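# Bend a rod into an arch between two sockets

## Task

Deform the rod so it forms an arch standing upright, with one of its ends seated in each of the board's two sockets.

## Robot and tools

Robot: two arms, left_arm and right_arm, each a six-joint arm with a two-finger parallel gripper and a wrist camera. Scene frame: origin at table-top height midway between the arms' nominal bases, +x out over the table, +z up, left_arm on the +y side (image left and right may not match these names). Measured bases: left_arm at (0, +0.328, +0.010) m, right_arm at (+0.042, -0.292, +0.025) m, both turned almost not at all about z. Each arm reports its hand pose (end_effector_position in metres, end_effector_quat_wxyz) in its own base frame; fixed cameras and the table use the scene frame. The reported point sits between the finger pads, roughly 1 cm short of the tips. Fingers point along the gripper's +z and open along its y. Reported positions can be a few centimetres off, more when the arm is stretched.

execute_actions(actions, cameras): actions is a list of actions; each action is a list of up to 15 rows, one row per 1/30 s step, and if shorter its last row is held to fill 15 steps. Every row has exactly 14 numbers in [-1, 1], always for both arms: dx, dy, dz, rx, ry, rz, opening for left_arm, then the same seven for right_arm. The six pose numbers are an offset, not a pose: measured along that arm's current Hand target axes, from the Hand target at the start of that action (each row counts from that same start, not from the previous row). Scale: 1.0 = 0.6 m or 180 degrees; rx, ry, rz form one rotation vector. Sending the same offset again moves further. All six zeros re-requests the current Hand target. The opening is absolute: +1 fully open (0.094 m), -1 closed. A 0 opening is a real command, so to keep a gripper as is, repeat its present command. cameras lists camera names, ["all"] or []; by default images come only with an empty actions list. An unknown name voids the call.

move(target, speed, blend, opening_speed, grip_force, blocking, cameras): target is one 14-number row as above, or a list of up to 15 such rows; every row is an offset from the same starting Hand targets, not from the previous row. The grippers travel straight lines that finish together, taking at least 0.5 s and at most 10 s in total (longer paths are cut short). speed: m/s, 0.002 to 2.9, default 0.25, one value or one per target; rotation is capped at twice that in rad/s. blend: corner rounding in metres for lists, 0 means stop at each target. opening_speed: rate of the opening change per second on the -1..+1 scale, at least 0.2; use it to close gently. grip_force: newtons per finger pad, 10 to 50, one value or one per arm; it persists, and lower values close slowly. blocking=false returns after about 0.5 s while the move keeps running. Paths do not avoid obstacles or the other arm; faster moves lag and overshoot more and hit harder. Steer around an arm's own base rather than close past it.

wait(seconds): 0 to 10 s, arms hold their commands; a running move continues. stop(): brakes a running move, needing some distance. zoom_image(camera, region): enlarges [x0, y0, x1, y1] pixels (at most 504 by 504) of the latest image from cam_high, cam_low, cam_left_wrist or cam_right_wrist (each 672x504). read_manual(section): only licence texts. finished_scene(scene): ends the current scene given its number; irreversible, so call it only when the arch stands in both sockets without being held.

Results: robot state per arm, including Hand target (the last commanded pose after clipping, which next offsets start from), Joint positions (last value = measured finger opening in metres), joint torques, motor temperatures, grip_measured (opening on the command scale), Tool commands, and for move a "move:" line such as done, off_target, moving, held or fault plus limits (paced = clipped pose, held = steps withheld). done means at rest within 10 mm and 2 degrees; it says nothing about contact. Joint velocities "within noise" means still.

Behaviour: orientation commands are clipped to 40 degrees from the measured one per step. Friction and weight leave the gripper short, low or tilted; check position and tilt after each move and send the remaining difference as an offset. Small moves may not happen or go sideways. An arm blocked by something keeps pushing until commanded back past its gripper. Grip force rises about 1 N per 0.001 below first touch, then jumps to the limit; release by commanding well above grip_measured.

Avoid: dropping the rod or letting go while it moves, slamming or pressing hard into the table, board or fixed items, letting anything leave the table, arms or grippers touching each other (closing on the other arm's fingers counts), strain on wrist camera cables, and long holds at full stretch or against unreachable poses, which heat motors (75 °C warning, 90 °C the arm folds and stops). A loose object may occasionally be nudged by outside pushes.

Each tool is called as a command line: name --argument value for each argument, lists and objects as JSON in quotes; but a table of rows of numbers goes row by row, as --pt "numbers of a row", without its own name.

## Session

execute_actions --actions '[]'

zoom_image --camera "cam_high" --region '[290, 200, 430, 410]'

zoom_image --camera "cam_low" --region '[210, 270, 450, 450]'

Scene clock: 0.00 s.
left_arm: end_effector_position=(+0.3639, +0.0528, +0.0813) grip_measured=+1.000 end_effector_quat_wxyz=(+0.559, -0.119, +0.807, +0.149) | right_arm: end_effector_position=(+0.3784, -0.0226, +0.0807) grip_measured=+1.000 end_effector_quat_wxyz=(+0.570, +0.045, +0.820, -0.034)
Joint positions: left_arm=[-0.057 1.521 0.287 0.862 -0.436 -0.049 0.094] | right_arm=[-0.019 1.524 0.298 0.868 0.088 0.029 0.094]
Joint velocities: within noise
Joint torques (N m): no reading
Motor temperatures (°C): left_arm=[22 24 30 34 22 23 22] | right_arm=[25 24 32 31 25 23 22]
Heat: left arm: 34 °C; right arm: 32 °C.
Hand target: left_arm +0.3697, +0.0531, +0.0948; +0.577, -0.125, +0.794, +0.146 | right_arm +0.3816, -0.0234, +0.0877; +0.578, +0.048, +0.814, -0.034
Tool commands: left_gripper/opening=+1.0 right_gripper/opening=+1.0
camera_calibration:
cam_left_wrist: T_world_to_cam=[[0.395962, -0.908296, -0.134957, -0.0759271], [-0.687314, -0.195693, -0.699503, 0.352506], [0.608945, 0.369734, -0.701771, -0.0654555], [0, 0, 0, 1]] pos_world=[0.312205, 0.0242197, 0.190397]
cam_right_wrist: T_world_to_cam=[[-0.0813139, -0.9964, -0.0239819, 0.0184596], [-0.735069, 0.0762022, -0.673696, 0.365797], [0.673098, -0.0371525, -0.738619, -0.0753145], [0, 0, 0, 1]] pos_world=[0.321081, -0.0122795, 0.19125]

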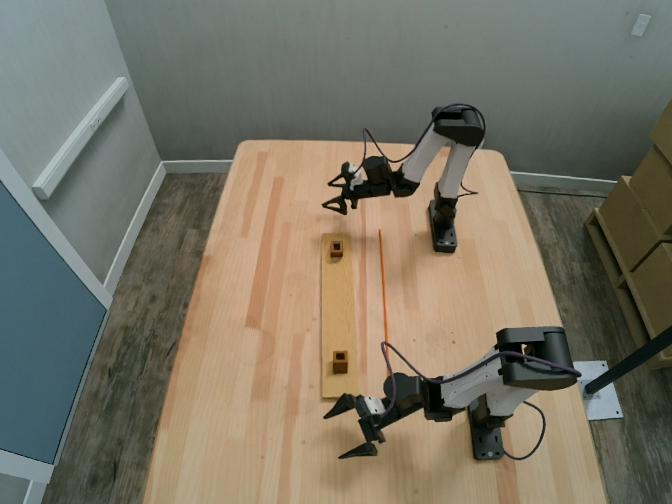

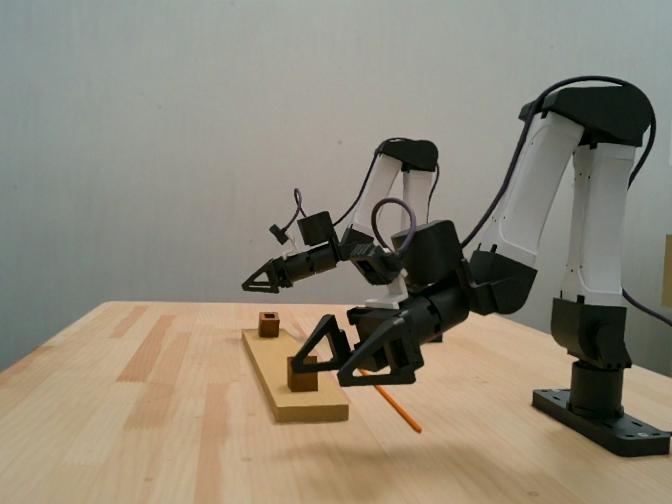

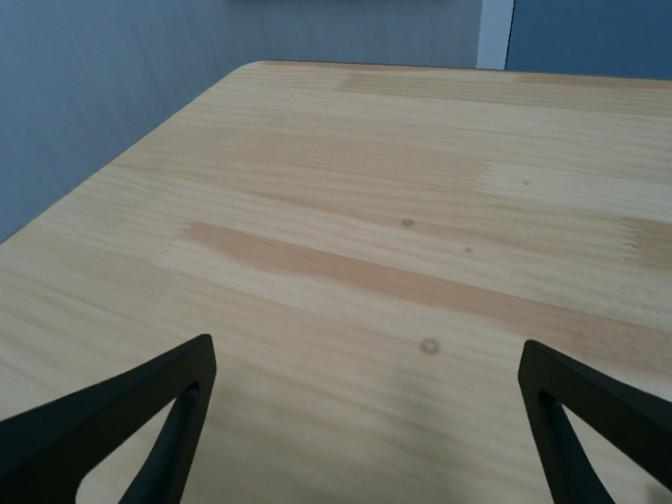

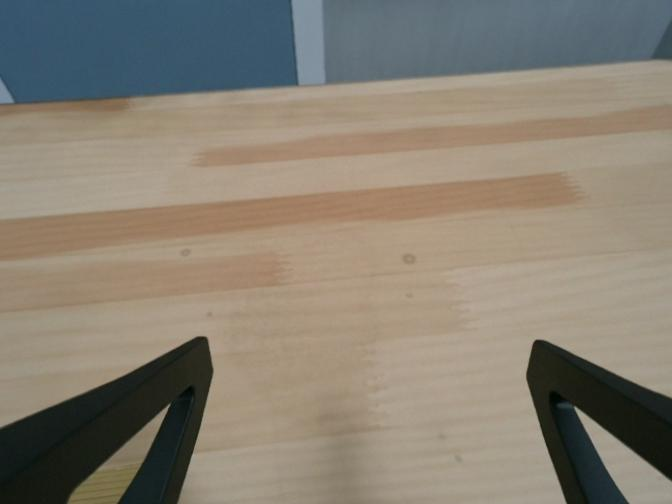

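Scaled by 2.400 from the camera's 672x504 image, which has a finer 960x720 frame.

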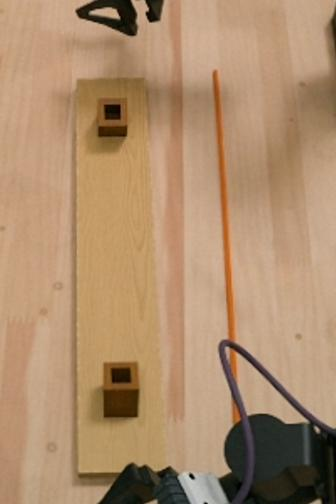

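Scaled by 2.100 from the camera's 672x504 image, which has a finer 960x720 frame.

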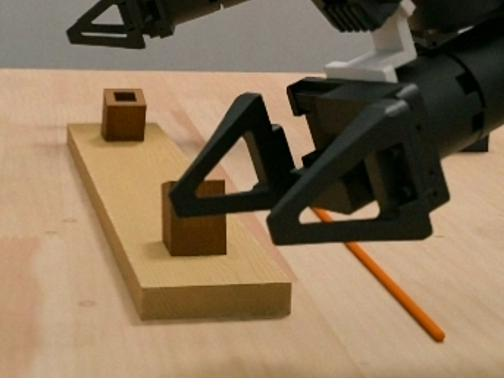

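move --target '[-0.0725, -0.109, -0.3397, 0.3946, 0.2408, 0.5009, -0.1, -0.0312, 0.1738, -0.3517, -0.3364, 0.2845, -0.4739, -0.1]' --speed 0.35 --cameras '["all"]'

zoom_image --camera "cam_left_wrist" --region '[0, 0, 260, 260]'

zoom_image --camera "cam_right_wrist" --region '[412, 40, 672, 300]'

zoom_image --camera "cam_high" --region '[290, 210, 380, 410]'

Scene clock: 11.00 s.
left_arm: end_effector_position=(+0.2244, -0.0827, +0.1823) grip_measured=-0.097 end_effector_quat_wxyz=(-0.006, +0.693, +0.721, -0.009) | right_arm: end_effector_position=(+0.1980, +0.1018, +0.1687) grip_measured=-0.098 end_effector_quat_wxyz=(+0.004, +0.717, -0.697, -0.006)
Joint positions: left_arm=[-0.345 1.485 1.459 -1.564 0.011 1.186 0.042] | right_arm=[0.467 1.407 1.337 -1.512 -0.01 -1.133 0.042]
Joint torques (N m): left_arm=[-0.7 -4.03 8.06 0.32 -0.16 0.24] | right_arm=[0.17 -3.49 8.36 0.26 -0.08 -0.14]
Heat: left arm: 36 °C; right arm: 33 °C.
Hand target: left_arm +0.2276, -0.0828, +0.1899; +0.000, +0.700, +0.714, +0.000 | right_arm +0.2020, +0.1027, +0.1750; +0.000, +0.725, -0.689, +0.000
Off the commanded pose: left_arm 0.008 m, 2 deg | right_arm 0.007 m, 2 deg.
move: done
camera_calibration:
cam_left_wrist: T_world_to_cam=[[-0.999224, -0.027883, -0.0278212, 0.236251], [-0.0372251, 0.899366, 0.435608, 0.0385041], [0.0128754, 0.436306, -0.899706, 0.315907], [0, 0, 0, 1]] pos_world=[0.233434, -0.165874, 0.274024]
cam_right_wrist: T_world_to_cam=[[0.99851, 0.0134621, -0.0528879, -0.18202], [0.0360961, -0.889756, 0.455006, 0.0381906], [-0.040932, -0.456237, -0.888916, 0.325148], [0, 0, 0, 1]] pos_world=[0.193679, 0.184775, 0.262025]

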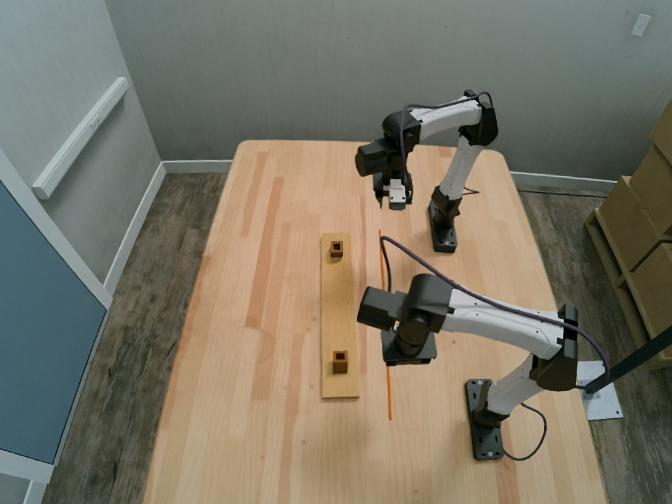

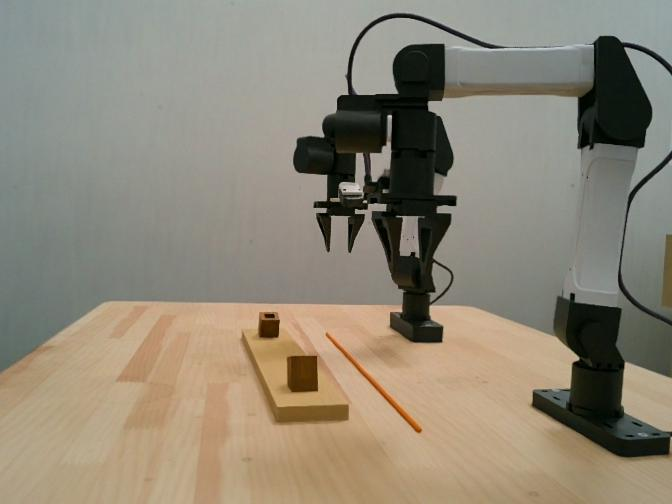

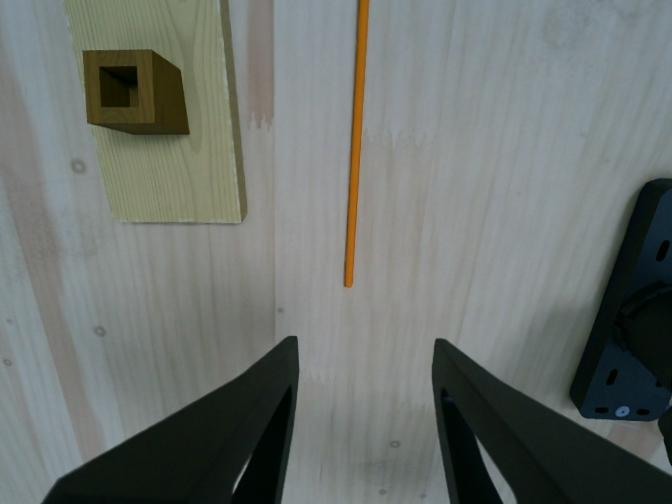

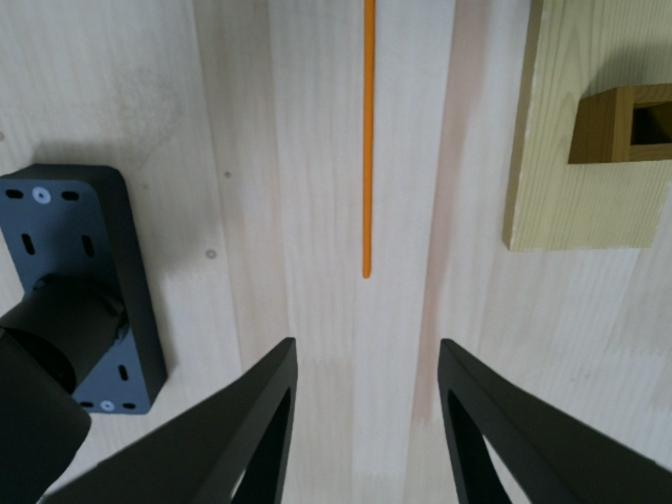

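Scaled by 1.938 from the camera's 672x504 image, which has a finer 960x720 frame.

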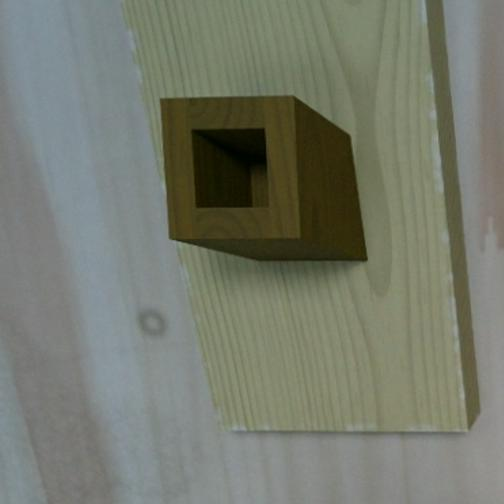

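Scaled by 1.938 from the camera's 672x504 image, which has a finer 960x720 frame.

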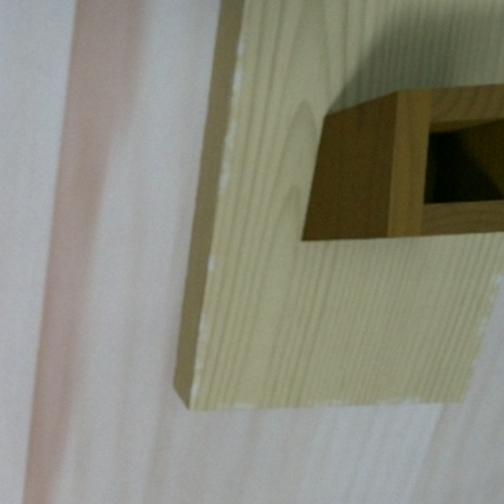

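Scaled by 2.520 from the camera's 672x504 image, which has a finer 960x720 frame.

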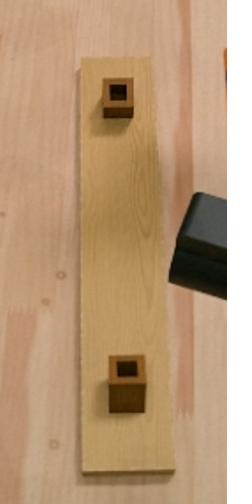

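move --target '[-0.0008, 0.0103, 0.2965, 0, 0, 0.0128, -0.2, 0.0103, -0.0045, 0.3067, 0, 0, 0.0017, -0.2]' --speed 0.22 --cameras '["cam_left_wrist", "cam_right_wrist"]'

Scene clock: 24.00 s.
left_arm: end_effector_position=(+0.2260, -0.0827, +0.0127) grip_measured=-0.197 end_effector_quat_wxyz=(-0.011, +0.710, +0.704, -0.009) | right_arm: end_effector_position=(+0.2017, +0.0996, -0.0056) grip_measured=-0.198 end_effector_quat_wxyz=(+0.001, +0.721, -0.693, -0.004)
Joint positions: left_arm=[-0.345 1.586 0.864 -0.876 0.007 1.234 0.038] | right_arm=[0.453 1.545 0.74 -0.771 -0.007 -1.157 0.038]
Joint torques (N m): left_arm=[-0.12 -4.23 5.16 0.7 -0.14 0.25] | right_arm=[-1.13 -4.07 4.52 0.66 -0.11 -0.13]
Heat: left arm: 35 °C; right arm: 35 °C.
Hand target: left_arm +0.2337, -0.0830, +0.0120; +0.000, +0.714, +0.700, +0.000 | right_arm +0.2051, +0.0966, -0.0090; +0.000, +0.723, -0.691, +0.000
Off the commanded pose: left_arm 0.008 m, 2 deg | right_arm 0.006 m, 1 deg.
move: done
camera_calibration:
cam_left_wrist: T_world_to_cam=[[-0.999599, 0.0198296, -0.02022, 0.236984], [0.00891117, 0.897926, 0.440055, 0.101811], [0.0268822, 0.439699, -0.897743, 0.160316], [0, 0, 0, 1]] pos_world=[0.231672, -0.166609, 0.103912]
cam_right_wrist: T_world_to_cam=[[0.998652, 0.0242215, -0.0459047, -0.195902], [0.0424906, -0.889443, 0.455066, 0.114065], [-0.0298072, -0.456403, -0.889274, 0.167136], [0, 0, 0, 1]] pos_world=[0.195773, 0.182481, 0.0877294]
Images, in order (width x height): cam_left_wrist 672x504, cam_right_wrist 672x504.

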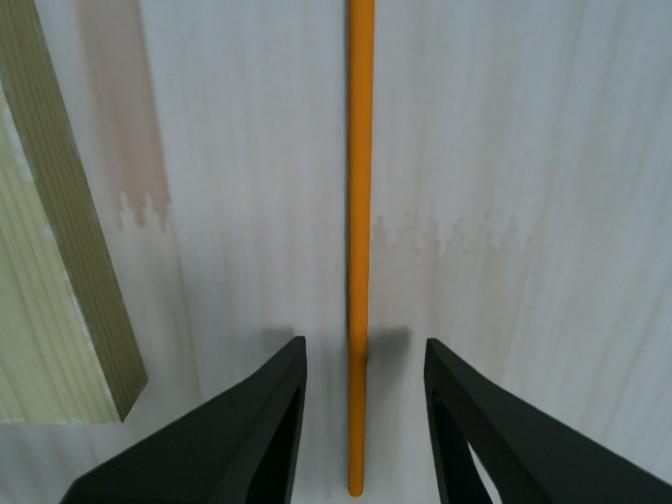

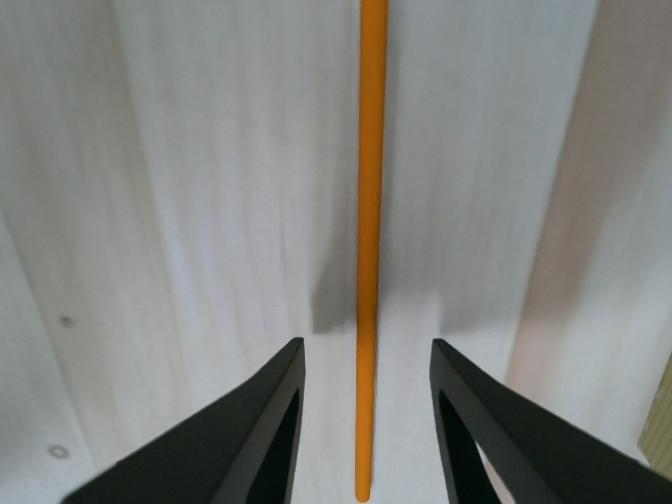

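move --pt "0 0 0.0233 0 0 0 -0.2 0 0 0.0243 0 0 0 -0.2" --pt "0 0 0.0233 0 0 0 -1.0 0 0 0.0243 0 0 0 -1.0" --speed 0.04 --opening_speed 0.5 --cameras '["cam_left_wrist", "cam_right_wrist"]'

Scene clock: 30.60 s.
left_arm: end_effector_position=(+0.2270, -0.0831, -0.0007) grip_measured=-0.861 end_effector_quat_wxyz=(-0.009, +0.710, +0.704, -0.009) | right_arm: end_effector_position=(+0.2032, +0.0999, -0.0170) grip_measured=-0.903 end_effector_quat_wxyz=(-0.001, +0.721, -0.693, -0.003)
Joint positions: left_arm=[-0.345 1.615 0.833 -0.814 0.007 1.234 0.007] | right_arm=[0.452 1.576 0.716 -0.712 -0.007 -1.159 0.005]
Joint torques (N m): left_arm=[-0.12 -4.36 4.79 0.71 -0.13 0.24] | right_arm=[-1.13 -3.51 3.7 0.8 -0.11 -0.12]
Heat: left arm: 34 °C; right arm: 35 °C.
Hand target: left_arm +0.2337, -0.0830, -0.0020; +0.000, +0.714, +0.700, +0.000 | right_arm +0.2051, +0.0966, -0.0236; +0.000, +0.723, -0.691, +0.000
Off the commanded pose: left_arm 0.007 m, 2 deg | right_arm 0.008 m, 0 deg.
move: done
camera_calibration:
cam_left_wrist: T_world_to_cam=[[-0.999537, 0.0197693, -0.0231476, 0.237763], [0.00760091, 0.898415, 0.439082, 0.1084], [0.0294765, 0.438702, -0.898149, 0.147758], [0, 0, 0, 1]] pos_world=[0.232474, -0.16691, 0.0906157]
cam_right_wrist: T_world_to_cam=[[0.998833, 0.0243097, -0.0417395, -0.19789], [0.0406163, -0.890394, 0.453375, 0.120008], [-0.0261432, -0.454541, -0.890342, 0.156233], [0, 0, 0, 1]] pos_world=[0.196869, 0.182679, 0.0764319]
Images, in order (width x height): cam_left_wrist 672x504, cam_right_wrist 672x504.

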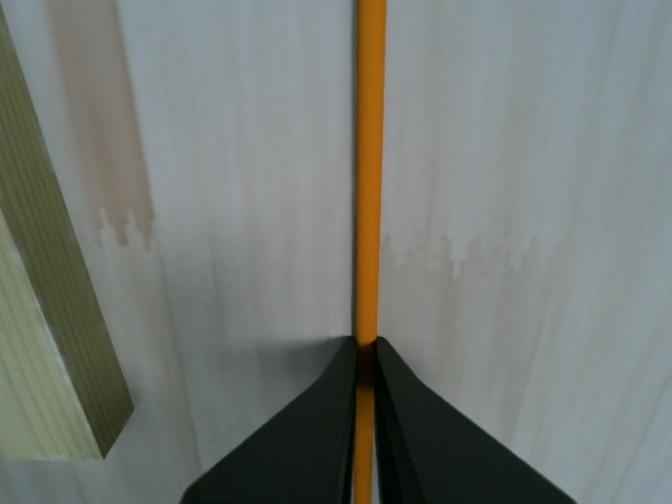

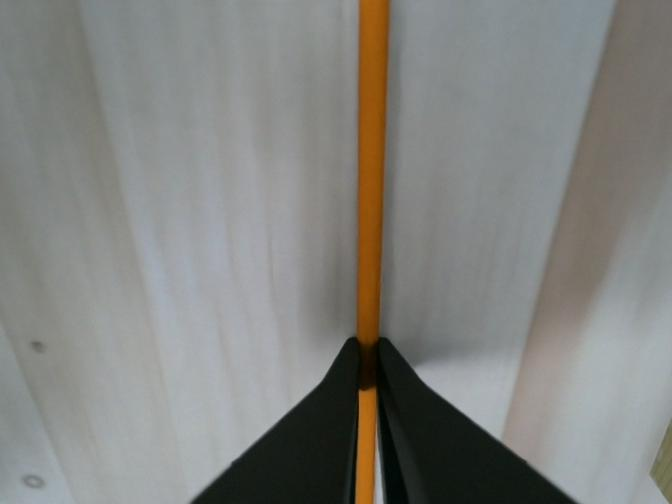

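move --pt "0 0 -0.2333 0 0 0 -1.0 0 0 -0.2333 0 0 0 -1.0" --pt "-0.0118 0.1848 -0.4033 -0.4997 0.0257 -0.0257 -1.0 0.0123 -0.2358 -0.4043 0.4998 -0.0166 -0.0166 -1.0" --speed 0.2 --blend '[0.04, 0]' --cameras '["cam_high", "cam_low"]'

zoom_image --camera "cam_high" --region '[290, 210, 380, 410]'

Scene clock: 42.67 s.
left_arm: end_effector_position=(+0.3431, -0.0957, +0.2265) grip_measured=-0.861 end_effector_quat_wxyz=(+0.462, +0.503, +0.522, +0.510) | right_arm: end_effector_position=(+0.3465, +0.0962, +0.2159) grip_measured=-0.903 end_effector_quat_wxyz=(+0.518, -0.532, +0.480, -0.468)
Joint positions: left_arm=[-0.565 1.095 0.413 0.618 -0.632 1.563 0.007] | right_arm=[0.426 1.088 0.329 0.732 0.325 -1.564 0.005]
Joint torques (N m): left_arm=[0.44 -2 6.54 2.63 -0.19 0.17] | right_arm=[-1.13 -1.85 5.82 3 -0.38 -0.02]
Heat: left arm: 36 °C; right arm: 35 °C.
Hand target: left_arm +0.3446, -0.0925, +0.2399; +0.479, +0.479, +0.520, +0.520 | right_arm +0.3467, +0.0956, +0.2190; +0.527, -0.527, +0.471, -0.471
Off the commanded pose: left_arm 0.014 m, 4 deg | right_arm 0.003 m, 2 deg.
move: off_target (left_arm)
Images, in order (width x height): cam_high 672x504, cam_low 672x504.

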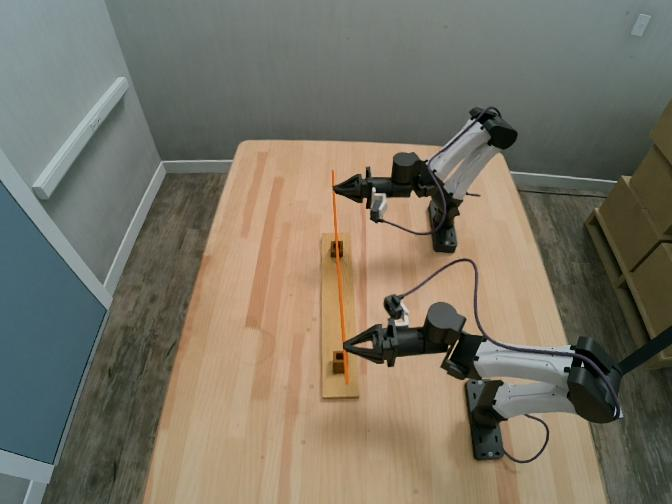

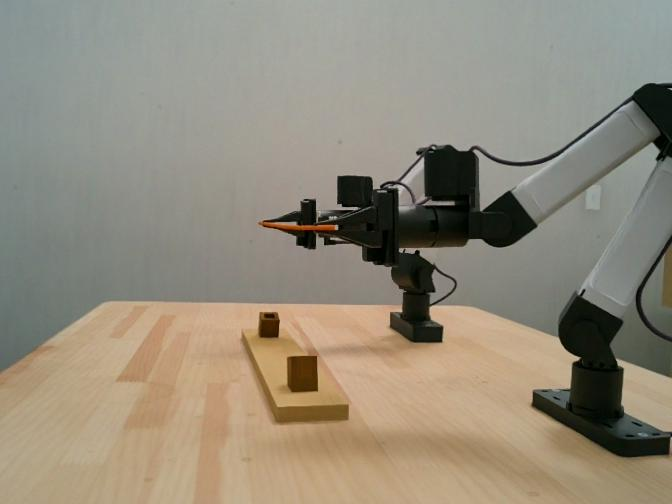

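Scaled by 2.520 from the camera's 672x504 image, which has a finer 960x720 frame.

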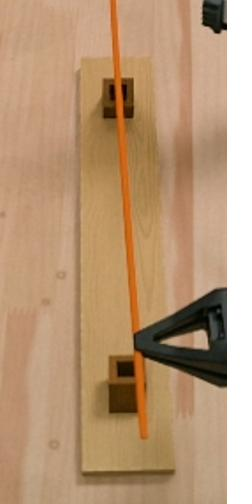

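move --pt "-0.0142 0.0167 0 0 0 -0.1444 -1.0 -0.0142 -0.0083 0 0 0 0.1389 -1.0" --pt "-0.0467 0.01 0.0017 0 0 -0.2889 -1.0 -0.0467 0 0.002 0 0 0.2778 -1.0" --pt "-0.095 -0.0033 0.0033 -0.005 -0.005 -0.4222 -1.0 -0.095 0.0067 0.005 0 0 0.4111 -1.0" --pt "-0.1372 -0.0238 0.0068 -0.0141 -0.0125 -0.5389 -1.0 -0.1317 0.0243 0.0112 0 0 0.5278 -1.0" --speed 0.15 --blend '[0.02, 0.02, 0.02, 0]' --cameras '["cam_high", "cam_low"]'

zoom_image --camera "cam_low" --region '[230, 250, 370, 420]'

zoom_image --camera "cam_high" --region '[300, 195, 390, 285]'

zoom_image --camera "cam_high" --region '[300, 310, 390, 400]'

Scene clock: 55.10 s.
left_arm: end_effector_position=(+0.3509, -0.1622, +0.1878) grip_measured=-0.861 end_effector_quat_wxyz=(+0.682, -0.004, +0.728, +0.064) | right_arm: end_effector_position=(+0.3391, +0.1625, +0.1730) grip_measured=-0.903 end_effector_quat_wxyz=(+0.671, -0.061, +0.739, +0.009)
Joint positions: left_arm=[-0.789 1.469 0.486 0.886 -0.885 0.014 0.007] | right_arm=[0.719 1.356 0.364 0.87 0.619 0.003 0.005]
Joint torques (N m): left_arm=[-0.98 -4.3 8.92 2.98 -0.16 -0.66] | right_arm=[0.5 -3.51 9.16 3.3 -0.1 1.02]
Motor temperatures (°C): left_arm=[22 25 35 41 22 23 23] | right_arm=[25 25 37 38 25 23 23]
Heat: left arm: 41 °C; right arm: 38 °C.
Hand target: left_arm +0.3554, -0.1742, +0.2256; +0.725, -0.073, +0.685, -0.012 | right_arm +0.3446, +0.1749, +0.2044; +0.704, -0.009, +0.707, +0.070
Off the commanded pose: left_arm 0.040 m, 14 deg | right_arm 0.034 m, 11 deg.
move: off_target (left_arm, right_arm)
Images, in order (width x height): cam_high 672x504, cam_low 672x504.

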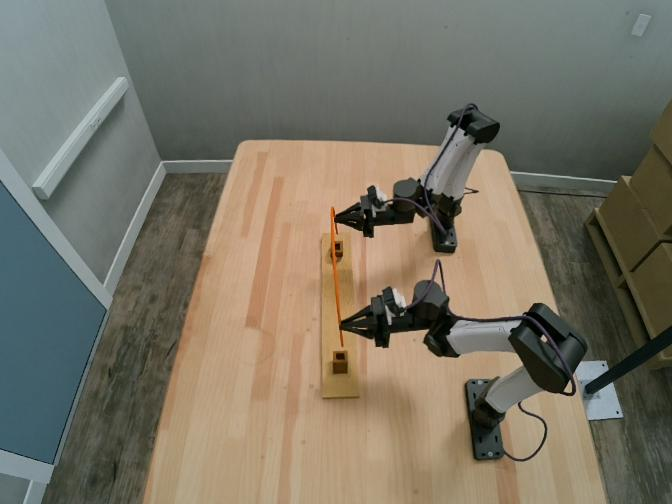

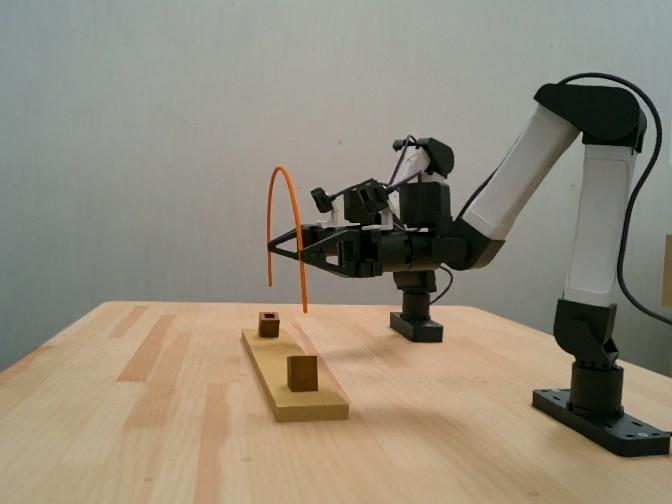

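Scaled by 2.965 from the camera's 672x504 image, which has a finer 960x720 frame.

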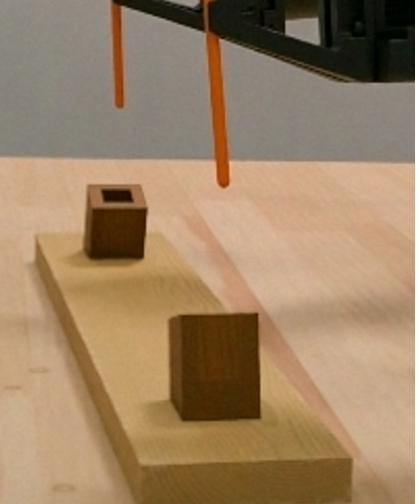

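Scaled by 5.600 from the camera's 672x504 image, which has a finer 960x720 frame.

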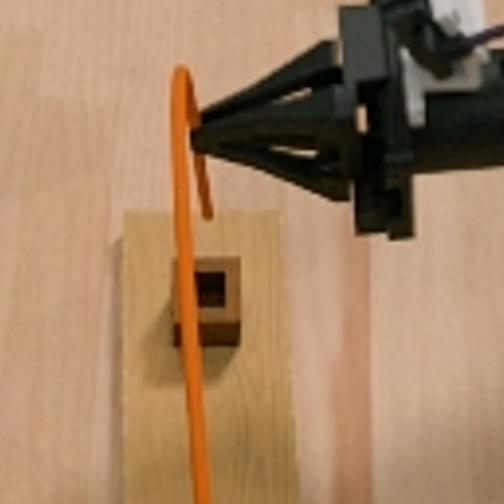

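Scaled by 5.600 from the camera's 672x504 image, which has a finer 960x720 frame.

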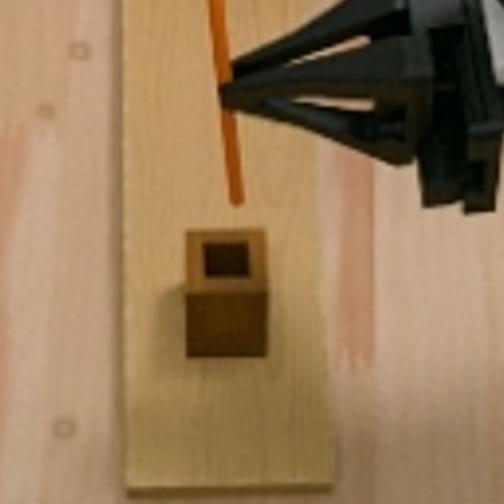

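move --target '[0.0772, 0.0003, -0.0013, 0, 0, 0, -1.0, 0.0755, 0.0028, 0.0008, 0, 0, 0, -1.0]' --speed 0.08 --cameras '["cam_high", "cam_low"]'

zoom_image --camera "cam_low" --region '[230, 250, 370, 420]'

zoom_image --camera "cam_high" --region '[300, 195, 390, 285]'

zoom_image --camera "cam_high" --region '[300, 310, 390, 400]'

Scene clock: 65.07 s.
left_arm: end_effector_position=(+0.3587, -0.1686, +0.1556) grip_measured=-0.861 end_effector_quat_wxyz=(+0.692, -0.031, +0.720, +0.052) | right_arm: end_effector_position=(+0.3469, +0.1710, +0.1449) grip_measured=-0.903 end_effector_quat_wxyz=(+0.683, -0.040, +0.729, +0.018)
Joint positions: left_arm=[-0.793 1.685 0.468 1.156 -0.91 -0.017 0.007] | right_arm=[0.734 1.602 0.343 1.175 0.651 0.021 0.005]
Joint torques (N m): left_arm=[-1.36 -5.11 5.34 2.94 -0.03 -0.37] | right_arm=[0.8 -4.52 4.57 3.31 -0.21 0.81]
Heat: left arm: 44 °C; right arm: 41 °C.
Hand target: left_arm +0.3575, -0.1795, +0.1796; +0.725, -0.073, +0.685, -0.012 | right_arm +0.3444, +0.1805, +0.1594; +0.704, -0.009, +0.707, +0.070
Off the commanded pose: left_arm 0.026 m, 10 deg | right_arm 0.018 m, 8 deg.
move: off_target (left_arm, right_arm)
Images, in order (width x height): cam_high 672x504, cam_low 672x504.

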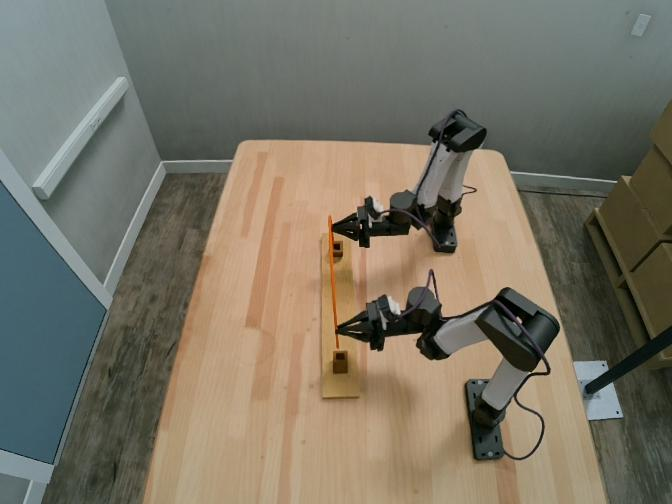

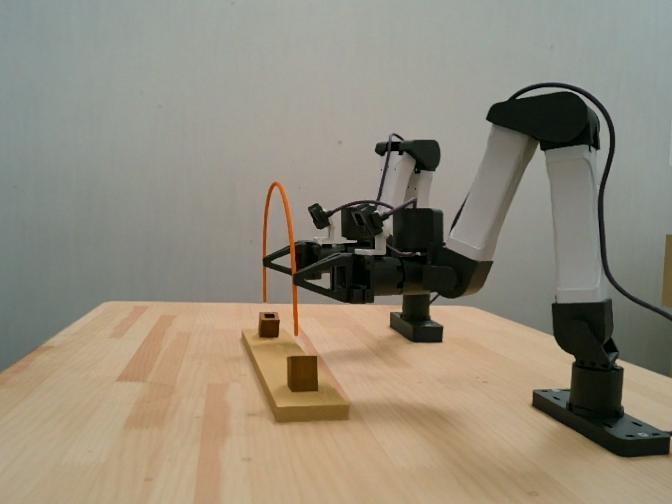

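Scaled by 2.965 from the camera's 672x504 image, which has a finer 960x720 frame.

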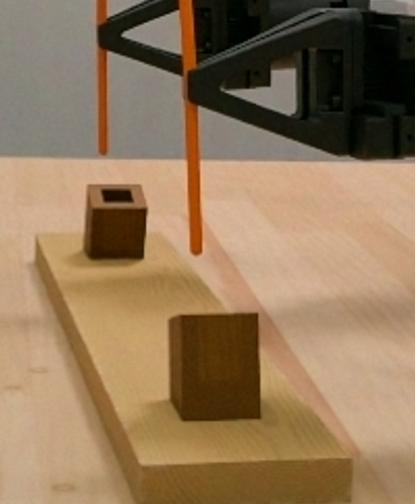

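Scaled by 5.600 from the camera's 672x504 image, which has a finer 960x720 frame.

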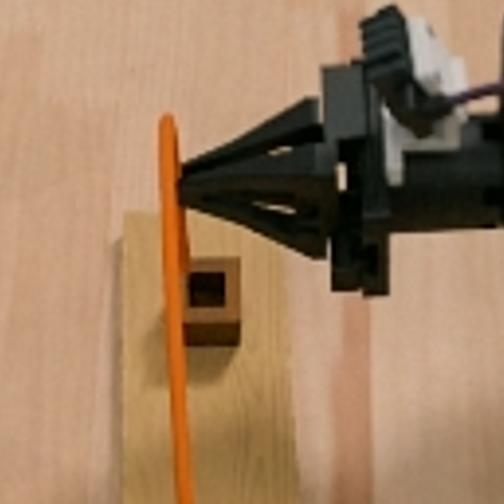

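Scaled by 5.600 from the camera's 672x504 image, which has a finer 960x720 frame.

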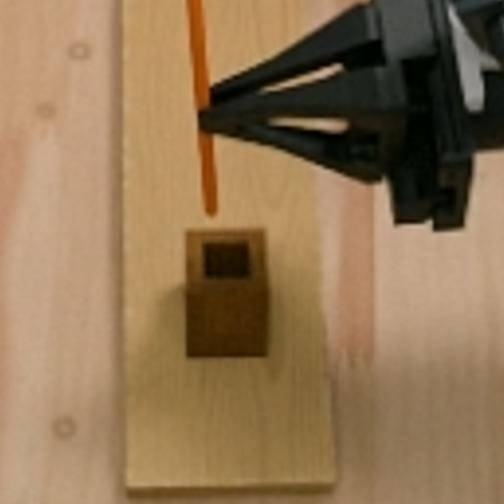

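move --target '[0.0367, 0.0247, -0.0112, 0, 0, 0.0056, -1.0, 0.0388, -0.0165, -0.0143, 0, 0, -0.0056, -1.0]' --speed 0.05 --cameras '["cam_high", "cam_low"]'

zoom_image --camera "cam_low" --region '[230, 250, 370, 420]'

zoom_image --camera "cam_high" --region '[300, 195, 390, 285]'

zoom_image --camera "cam_high" --region '[300, 310, 390, 400]'

Scene clock: 74.37 s.
left_arm: end_effector_position=(+0.3499, -0.1611, +0.1305) grip_measured=-0.861 end_effector_quat_wxyz=(+0.689, -0.020, +0.722, +0.056) | right_arm: end_effector_position=(+0.3386, +0.1634, +0.1192) grip_measured=-0.903 end_effector_quat_wxyz=(+0.681, -0.042, +0.731, +0.016)
Joint positions: left_arm=[-0.793 1.771 0.394 1.306 -0.901 -0.001 0.007] | right_arm=[0.734 1.723 0.274 1.358 0.651 0.021 0.005]
Joint torques (N m): left_arm=[-0.43 -5.18 4.48 3.02 0.04 -0.36] | right_arm=[0.4 -4.74 3.55 3.38 -0.25 0.62]
Motor temperatures (°C): left_arm=[22 26 35 47 22 23 24] | right_arm=[25 25 37 43 25 23 24]
Heat: left arm: 47 °C; right arm: 43 °C.
Hand target: left_arm +0.3510, -0.1680, +0.1557; +0.725, -0.067, +0.685, -0.006 | right_arm +0.3368, +0.1718, +0.1354; +0.704, -0.015, +0.707, +0.064
Off the commanded pose: left_arm 0.026 m, 11 deg | right_arm 0.018 m, 7 deg.
move: off_target (left_arm, right_arm)
Images, in order (width x height): cam_high 672x504, cam_low 672x504.

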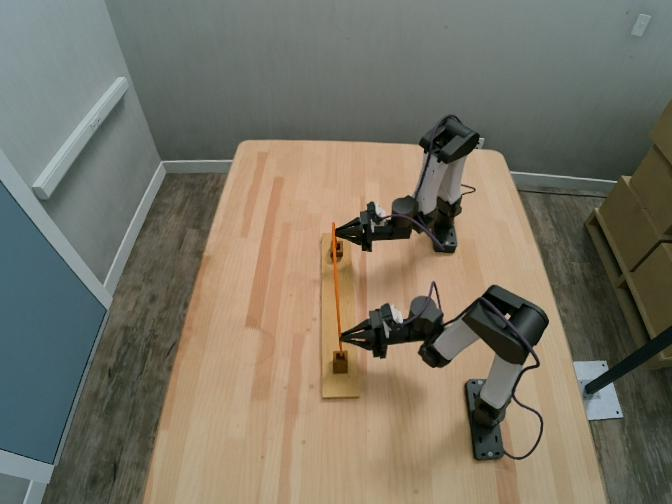

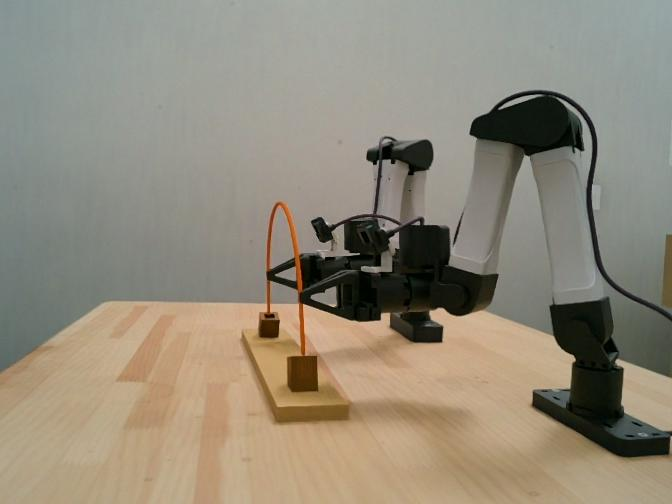

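Scaled by 2.965 from the camera's 672x504 image, which has a finer 960x720 frame.

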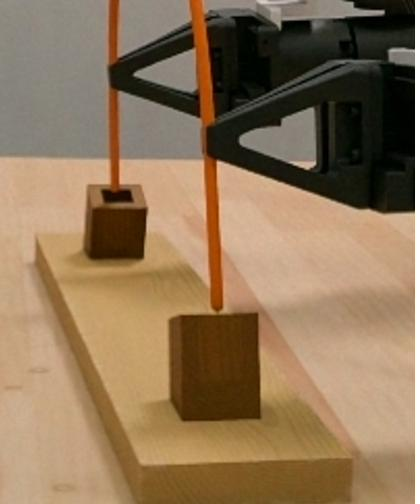

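Scaled by 5.600 from the camera's 672x504 image, which has a finer 960x720 frame.

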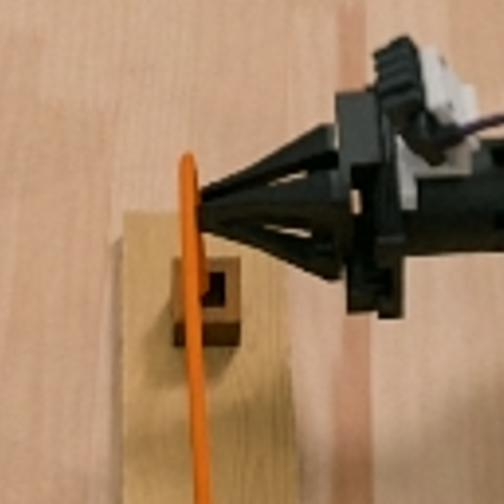

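Scaled by 5.600 from the camera's 672x504 image, which has a finer 960x720 frame.

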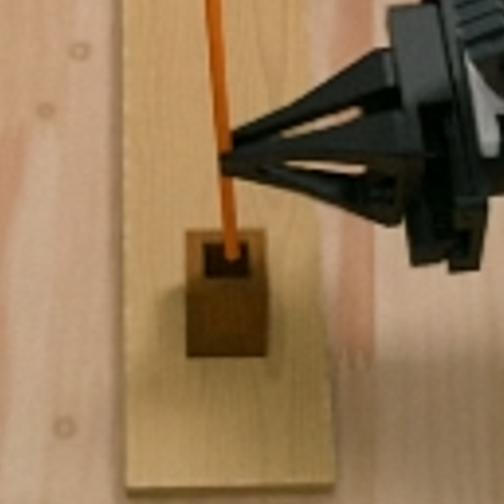

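move --target '[0.049, 0.0152, 0.0025, 0, 0, 0.0139, -1.0, 0.054, -0.0148, 0.0002, 0, 0, -0.0139, -1.0]' --speed 0.04 --cameras '["cam_high", "cam_low"]'

zoom_image --camera "cam_low" --region '[230, 220, 370, 400]'

zoom_image --camera "cam_high" --region '[300, 195, 390, 285]'

zoom_image --camera "cam_high" --region '[300, 310, 390, 400]'

Scene clock: 79.57 s.
left_arm: end_effector_position=(+0.3498, -0.1562, +0.1004) grip_measured=-0.861 end_effector_quat_wxyz=(+0.680, -0.006, +0.730, +0.072) | right_arm: end_effector_position=(+0.3347, +0.1617, +0.0844) grip_measured=-0.903 end_effector_quat_wxyz=(+0.660, -0.064, +0.748, -0.003)
Joint positions: left_arm=[-0.781 1.911 0.373 1.434 -0.891 0.016 0.007] | right_arm=[0.737 1.867 0.254 1.451 0.65 0.009 0.005]
Joint torques (N m): left_arm=[0.42 -5.53 3.7 3.07 0.07 -0.34] | right_arm=[-1.32 -3.97 2.54 3.78 -0.38 0.59]
Heat: left arm: 47 °C; right arm: 44 °C.
Hand target: left_arm +0.3535, -0.1617, +0.1256; +0.725, -0.052, +0.687, +0.010 | right_arm +0.3377, +0.1653, +0.1024; +0.706, -0.030, +0.706, +0.049
Off the commanded pose: left_arm 0.026 m, 11 deg | right_arm 0.019 m, 10 deg.
joint sent to its limit (left arm) — joint 4 (wrist pitch), upper limit. The joint targets are off in position and orientation.
joint sent to its limit (right arm) — joint 4 (wrist pitch), upper limit. The joint targets are off in position and orientation.
move: off_target (left_arm, right_arm)
Images, in order (width x height): cam_high 672x504, cam_low 672x504.

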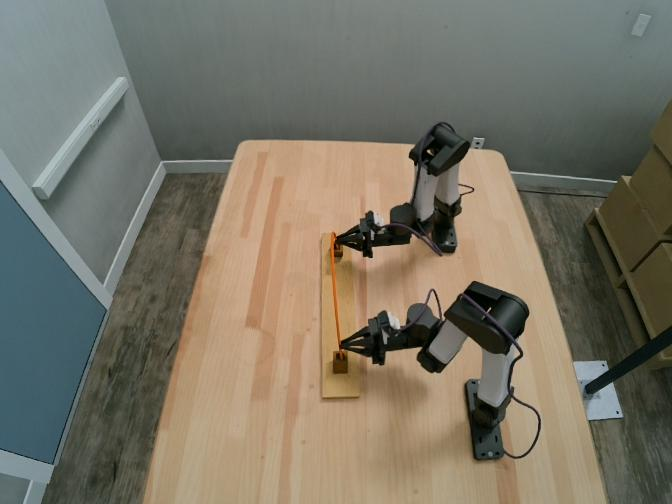

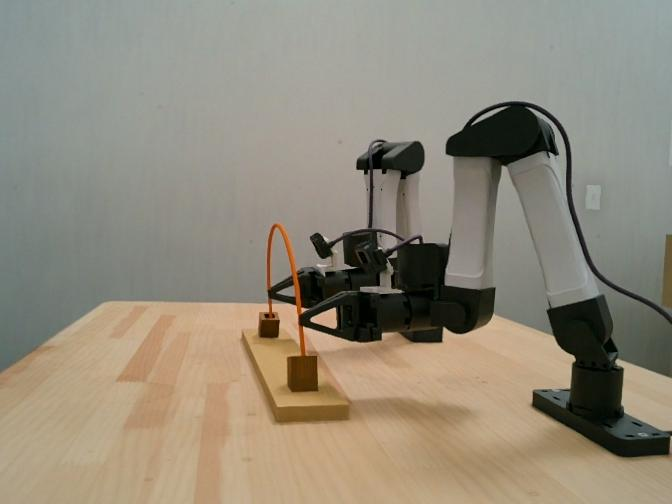

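Scaled by 2.800 from the camera's 672x504 image, which has a finer 960x720 frame.

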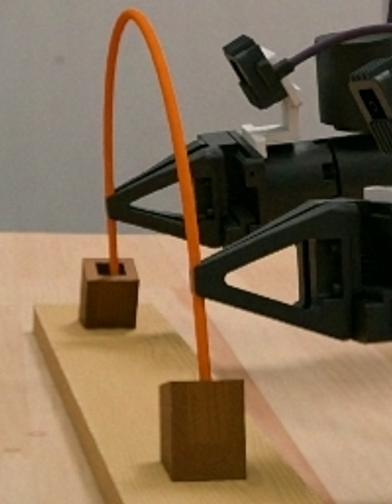

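Scaled by 5.600 from the camera's 672x504 image, which has a finer 960x720 frame.

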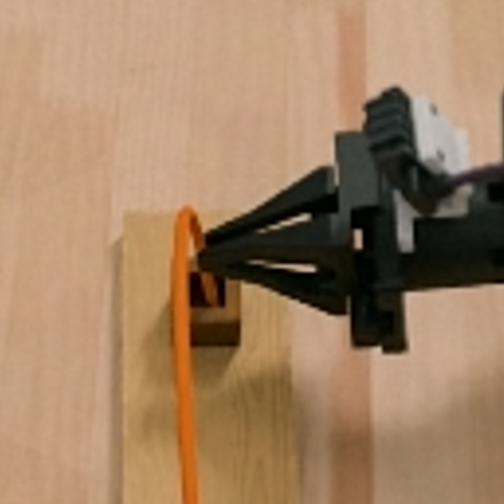

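Scaled by 5.600 from the camera's 672x504 image, which has a finer 960x720 frame.

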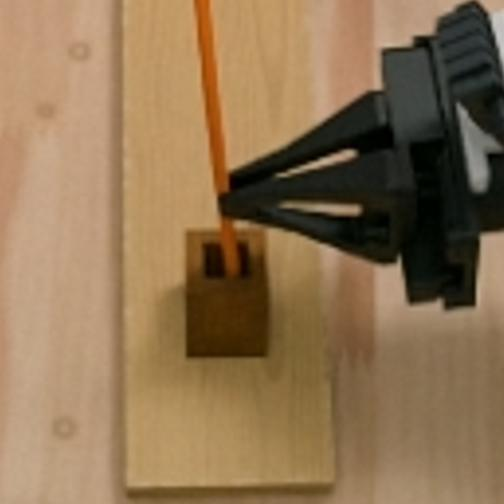

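move --target '[0.0153, 0.0043, -0.0225, 0, 0, 0, -1.0, 0.0098, -0.002, -0.0217, 0, 0, 0, -1.0]' --speed 0.04 --cameras '["cam_high", "cam_low"]'

zoom_image --camera "cam_low" --region '[230, 220, 370, 400]'

zoom_image --camera "cam_high" --region '[300, 195, 390, 285]'

Scene clock: 83.57 s.
left_arm: end_effector_position=(+0.3436, -0.1570, +0.0989) grip_measured=-0.861 end_effector_quat_wxyz=(+0.680, -0.002, +0.730, +0.070) | right_arm: end_effector_position=(+0.3308, +0.1623, +0.0833) grip_measured=-0.903 end_effector_quat_wxyz=(+0.659, -0.068, +0.749, -0.001)
Joint positions: left_arm=[-0.798 1.911 0.353 1.452 -0.901 0.016 0.007] | right_arm=[0.746 1.864 0.242 1.456 0.651 0.009 0.005]
Joint torques (N m): left_arm=[-0.98 -5.2 2.26 2.88 -0.19 -0.62] | right_arm=[0.24 -4.83 0.21 3.72 -0.06 0.8]
Heat: left arm: 48 °C; right arm: 46 °C.
Hand target: left_arm +0.3404, -0.1609, +0.1156; +0.725, -0.052, +0.687, +0.010 | right_arm +0.3248, +0.1628, +0.0965; +0.706, -0.030, +0.706, +0.049
Off the commanded pose: left_arm 0.017 m, 11 deg | right_arm 0.015 m, 10 deg.
joint sent to its limit (left arm) — joint 4 (wrist pitch), upper limit. The joint targets are off in position and orientation.
joint sent to its limit (right arm) — joint 4 (wrist pitch), upper limit. The joint targets are off in position and orientation.
move: off_target (left_arm, right_arm)
Images, in order (width x height): cam_high 672x504, cam_low 672x504.

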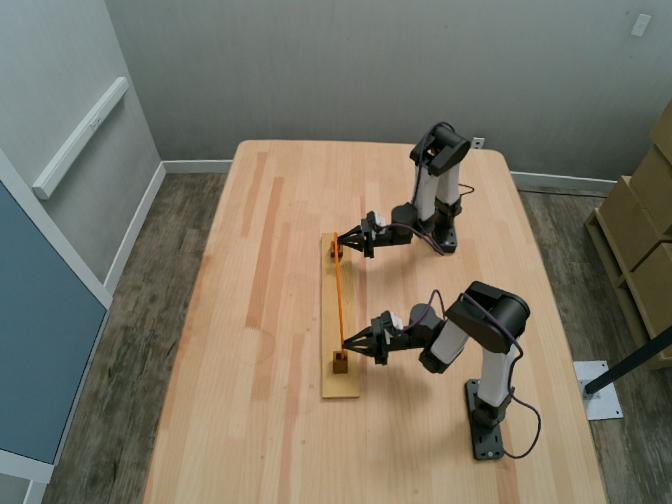

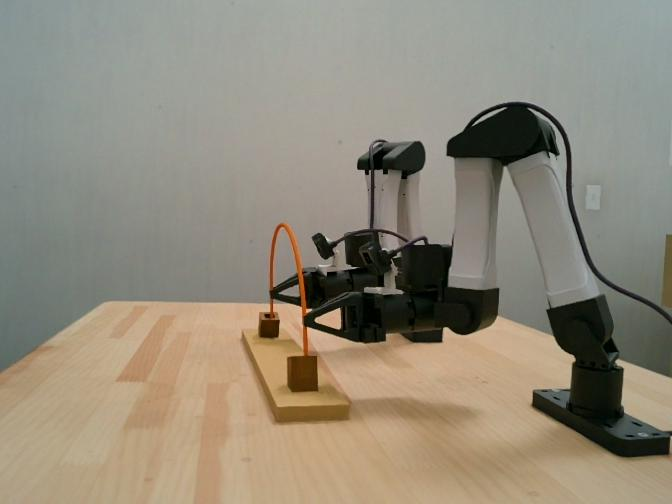

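Scaled by 2.800 from the camera's 672x504 image, which has a finer 960x720 frame.

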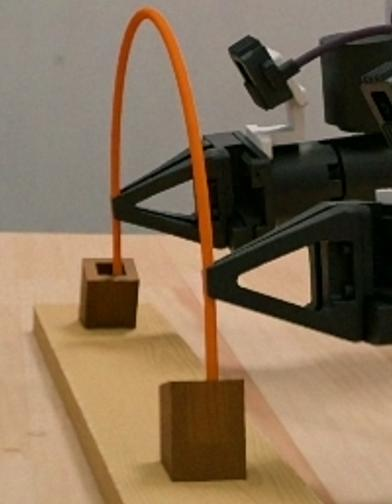

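Scaled by 5.600 from the camera's 672x504 image, which has a finer 960x720 frame.

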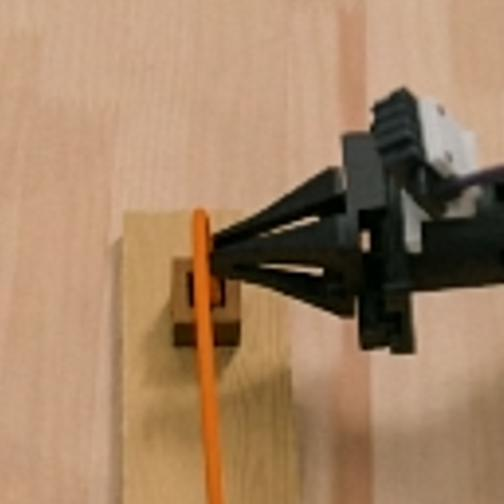

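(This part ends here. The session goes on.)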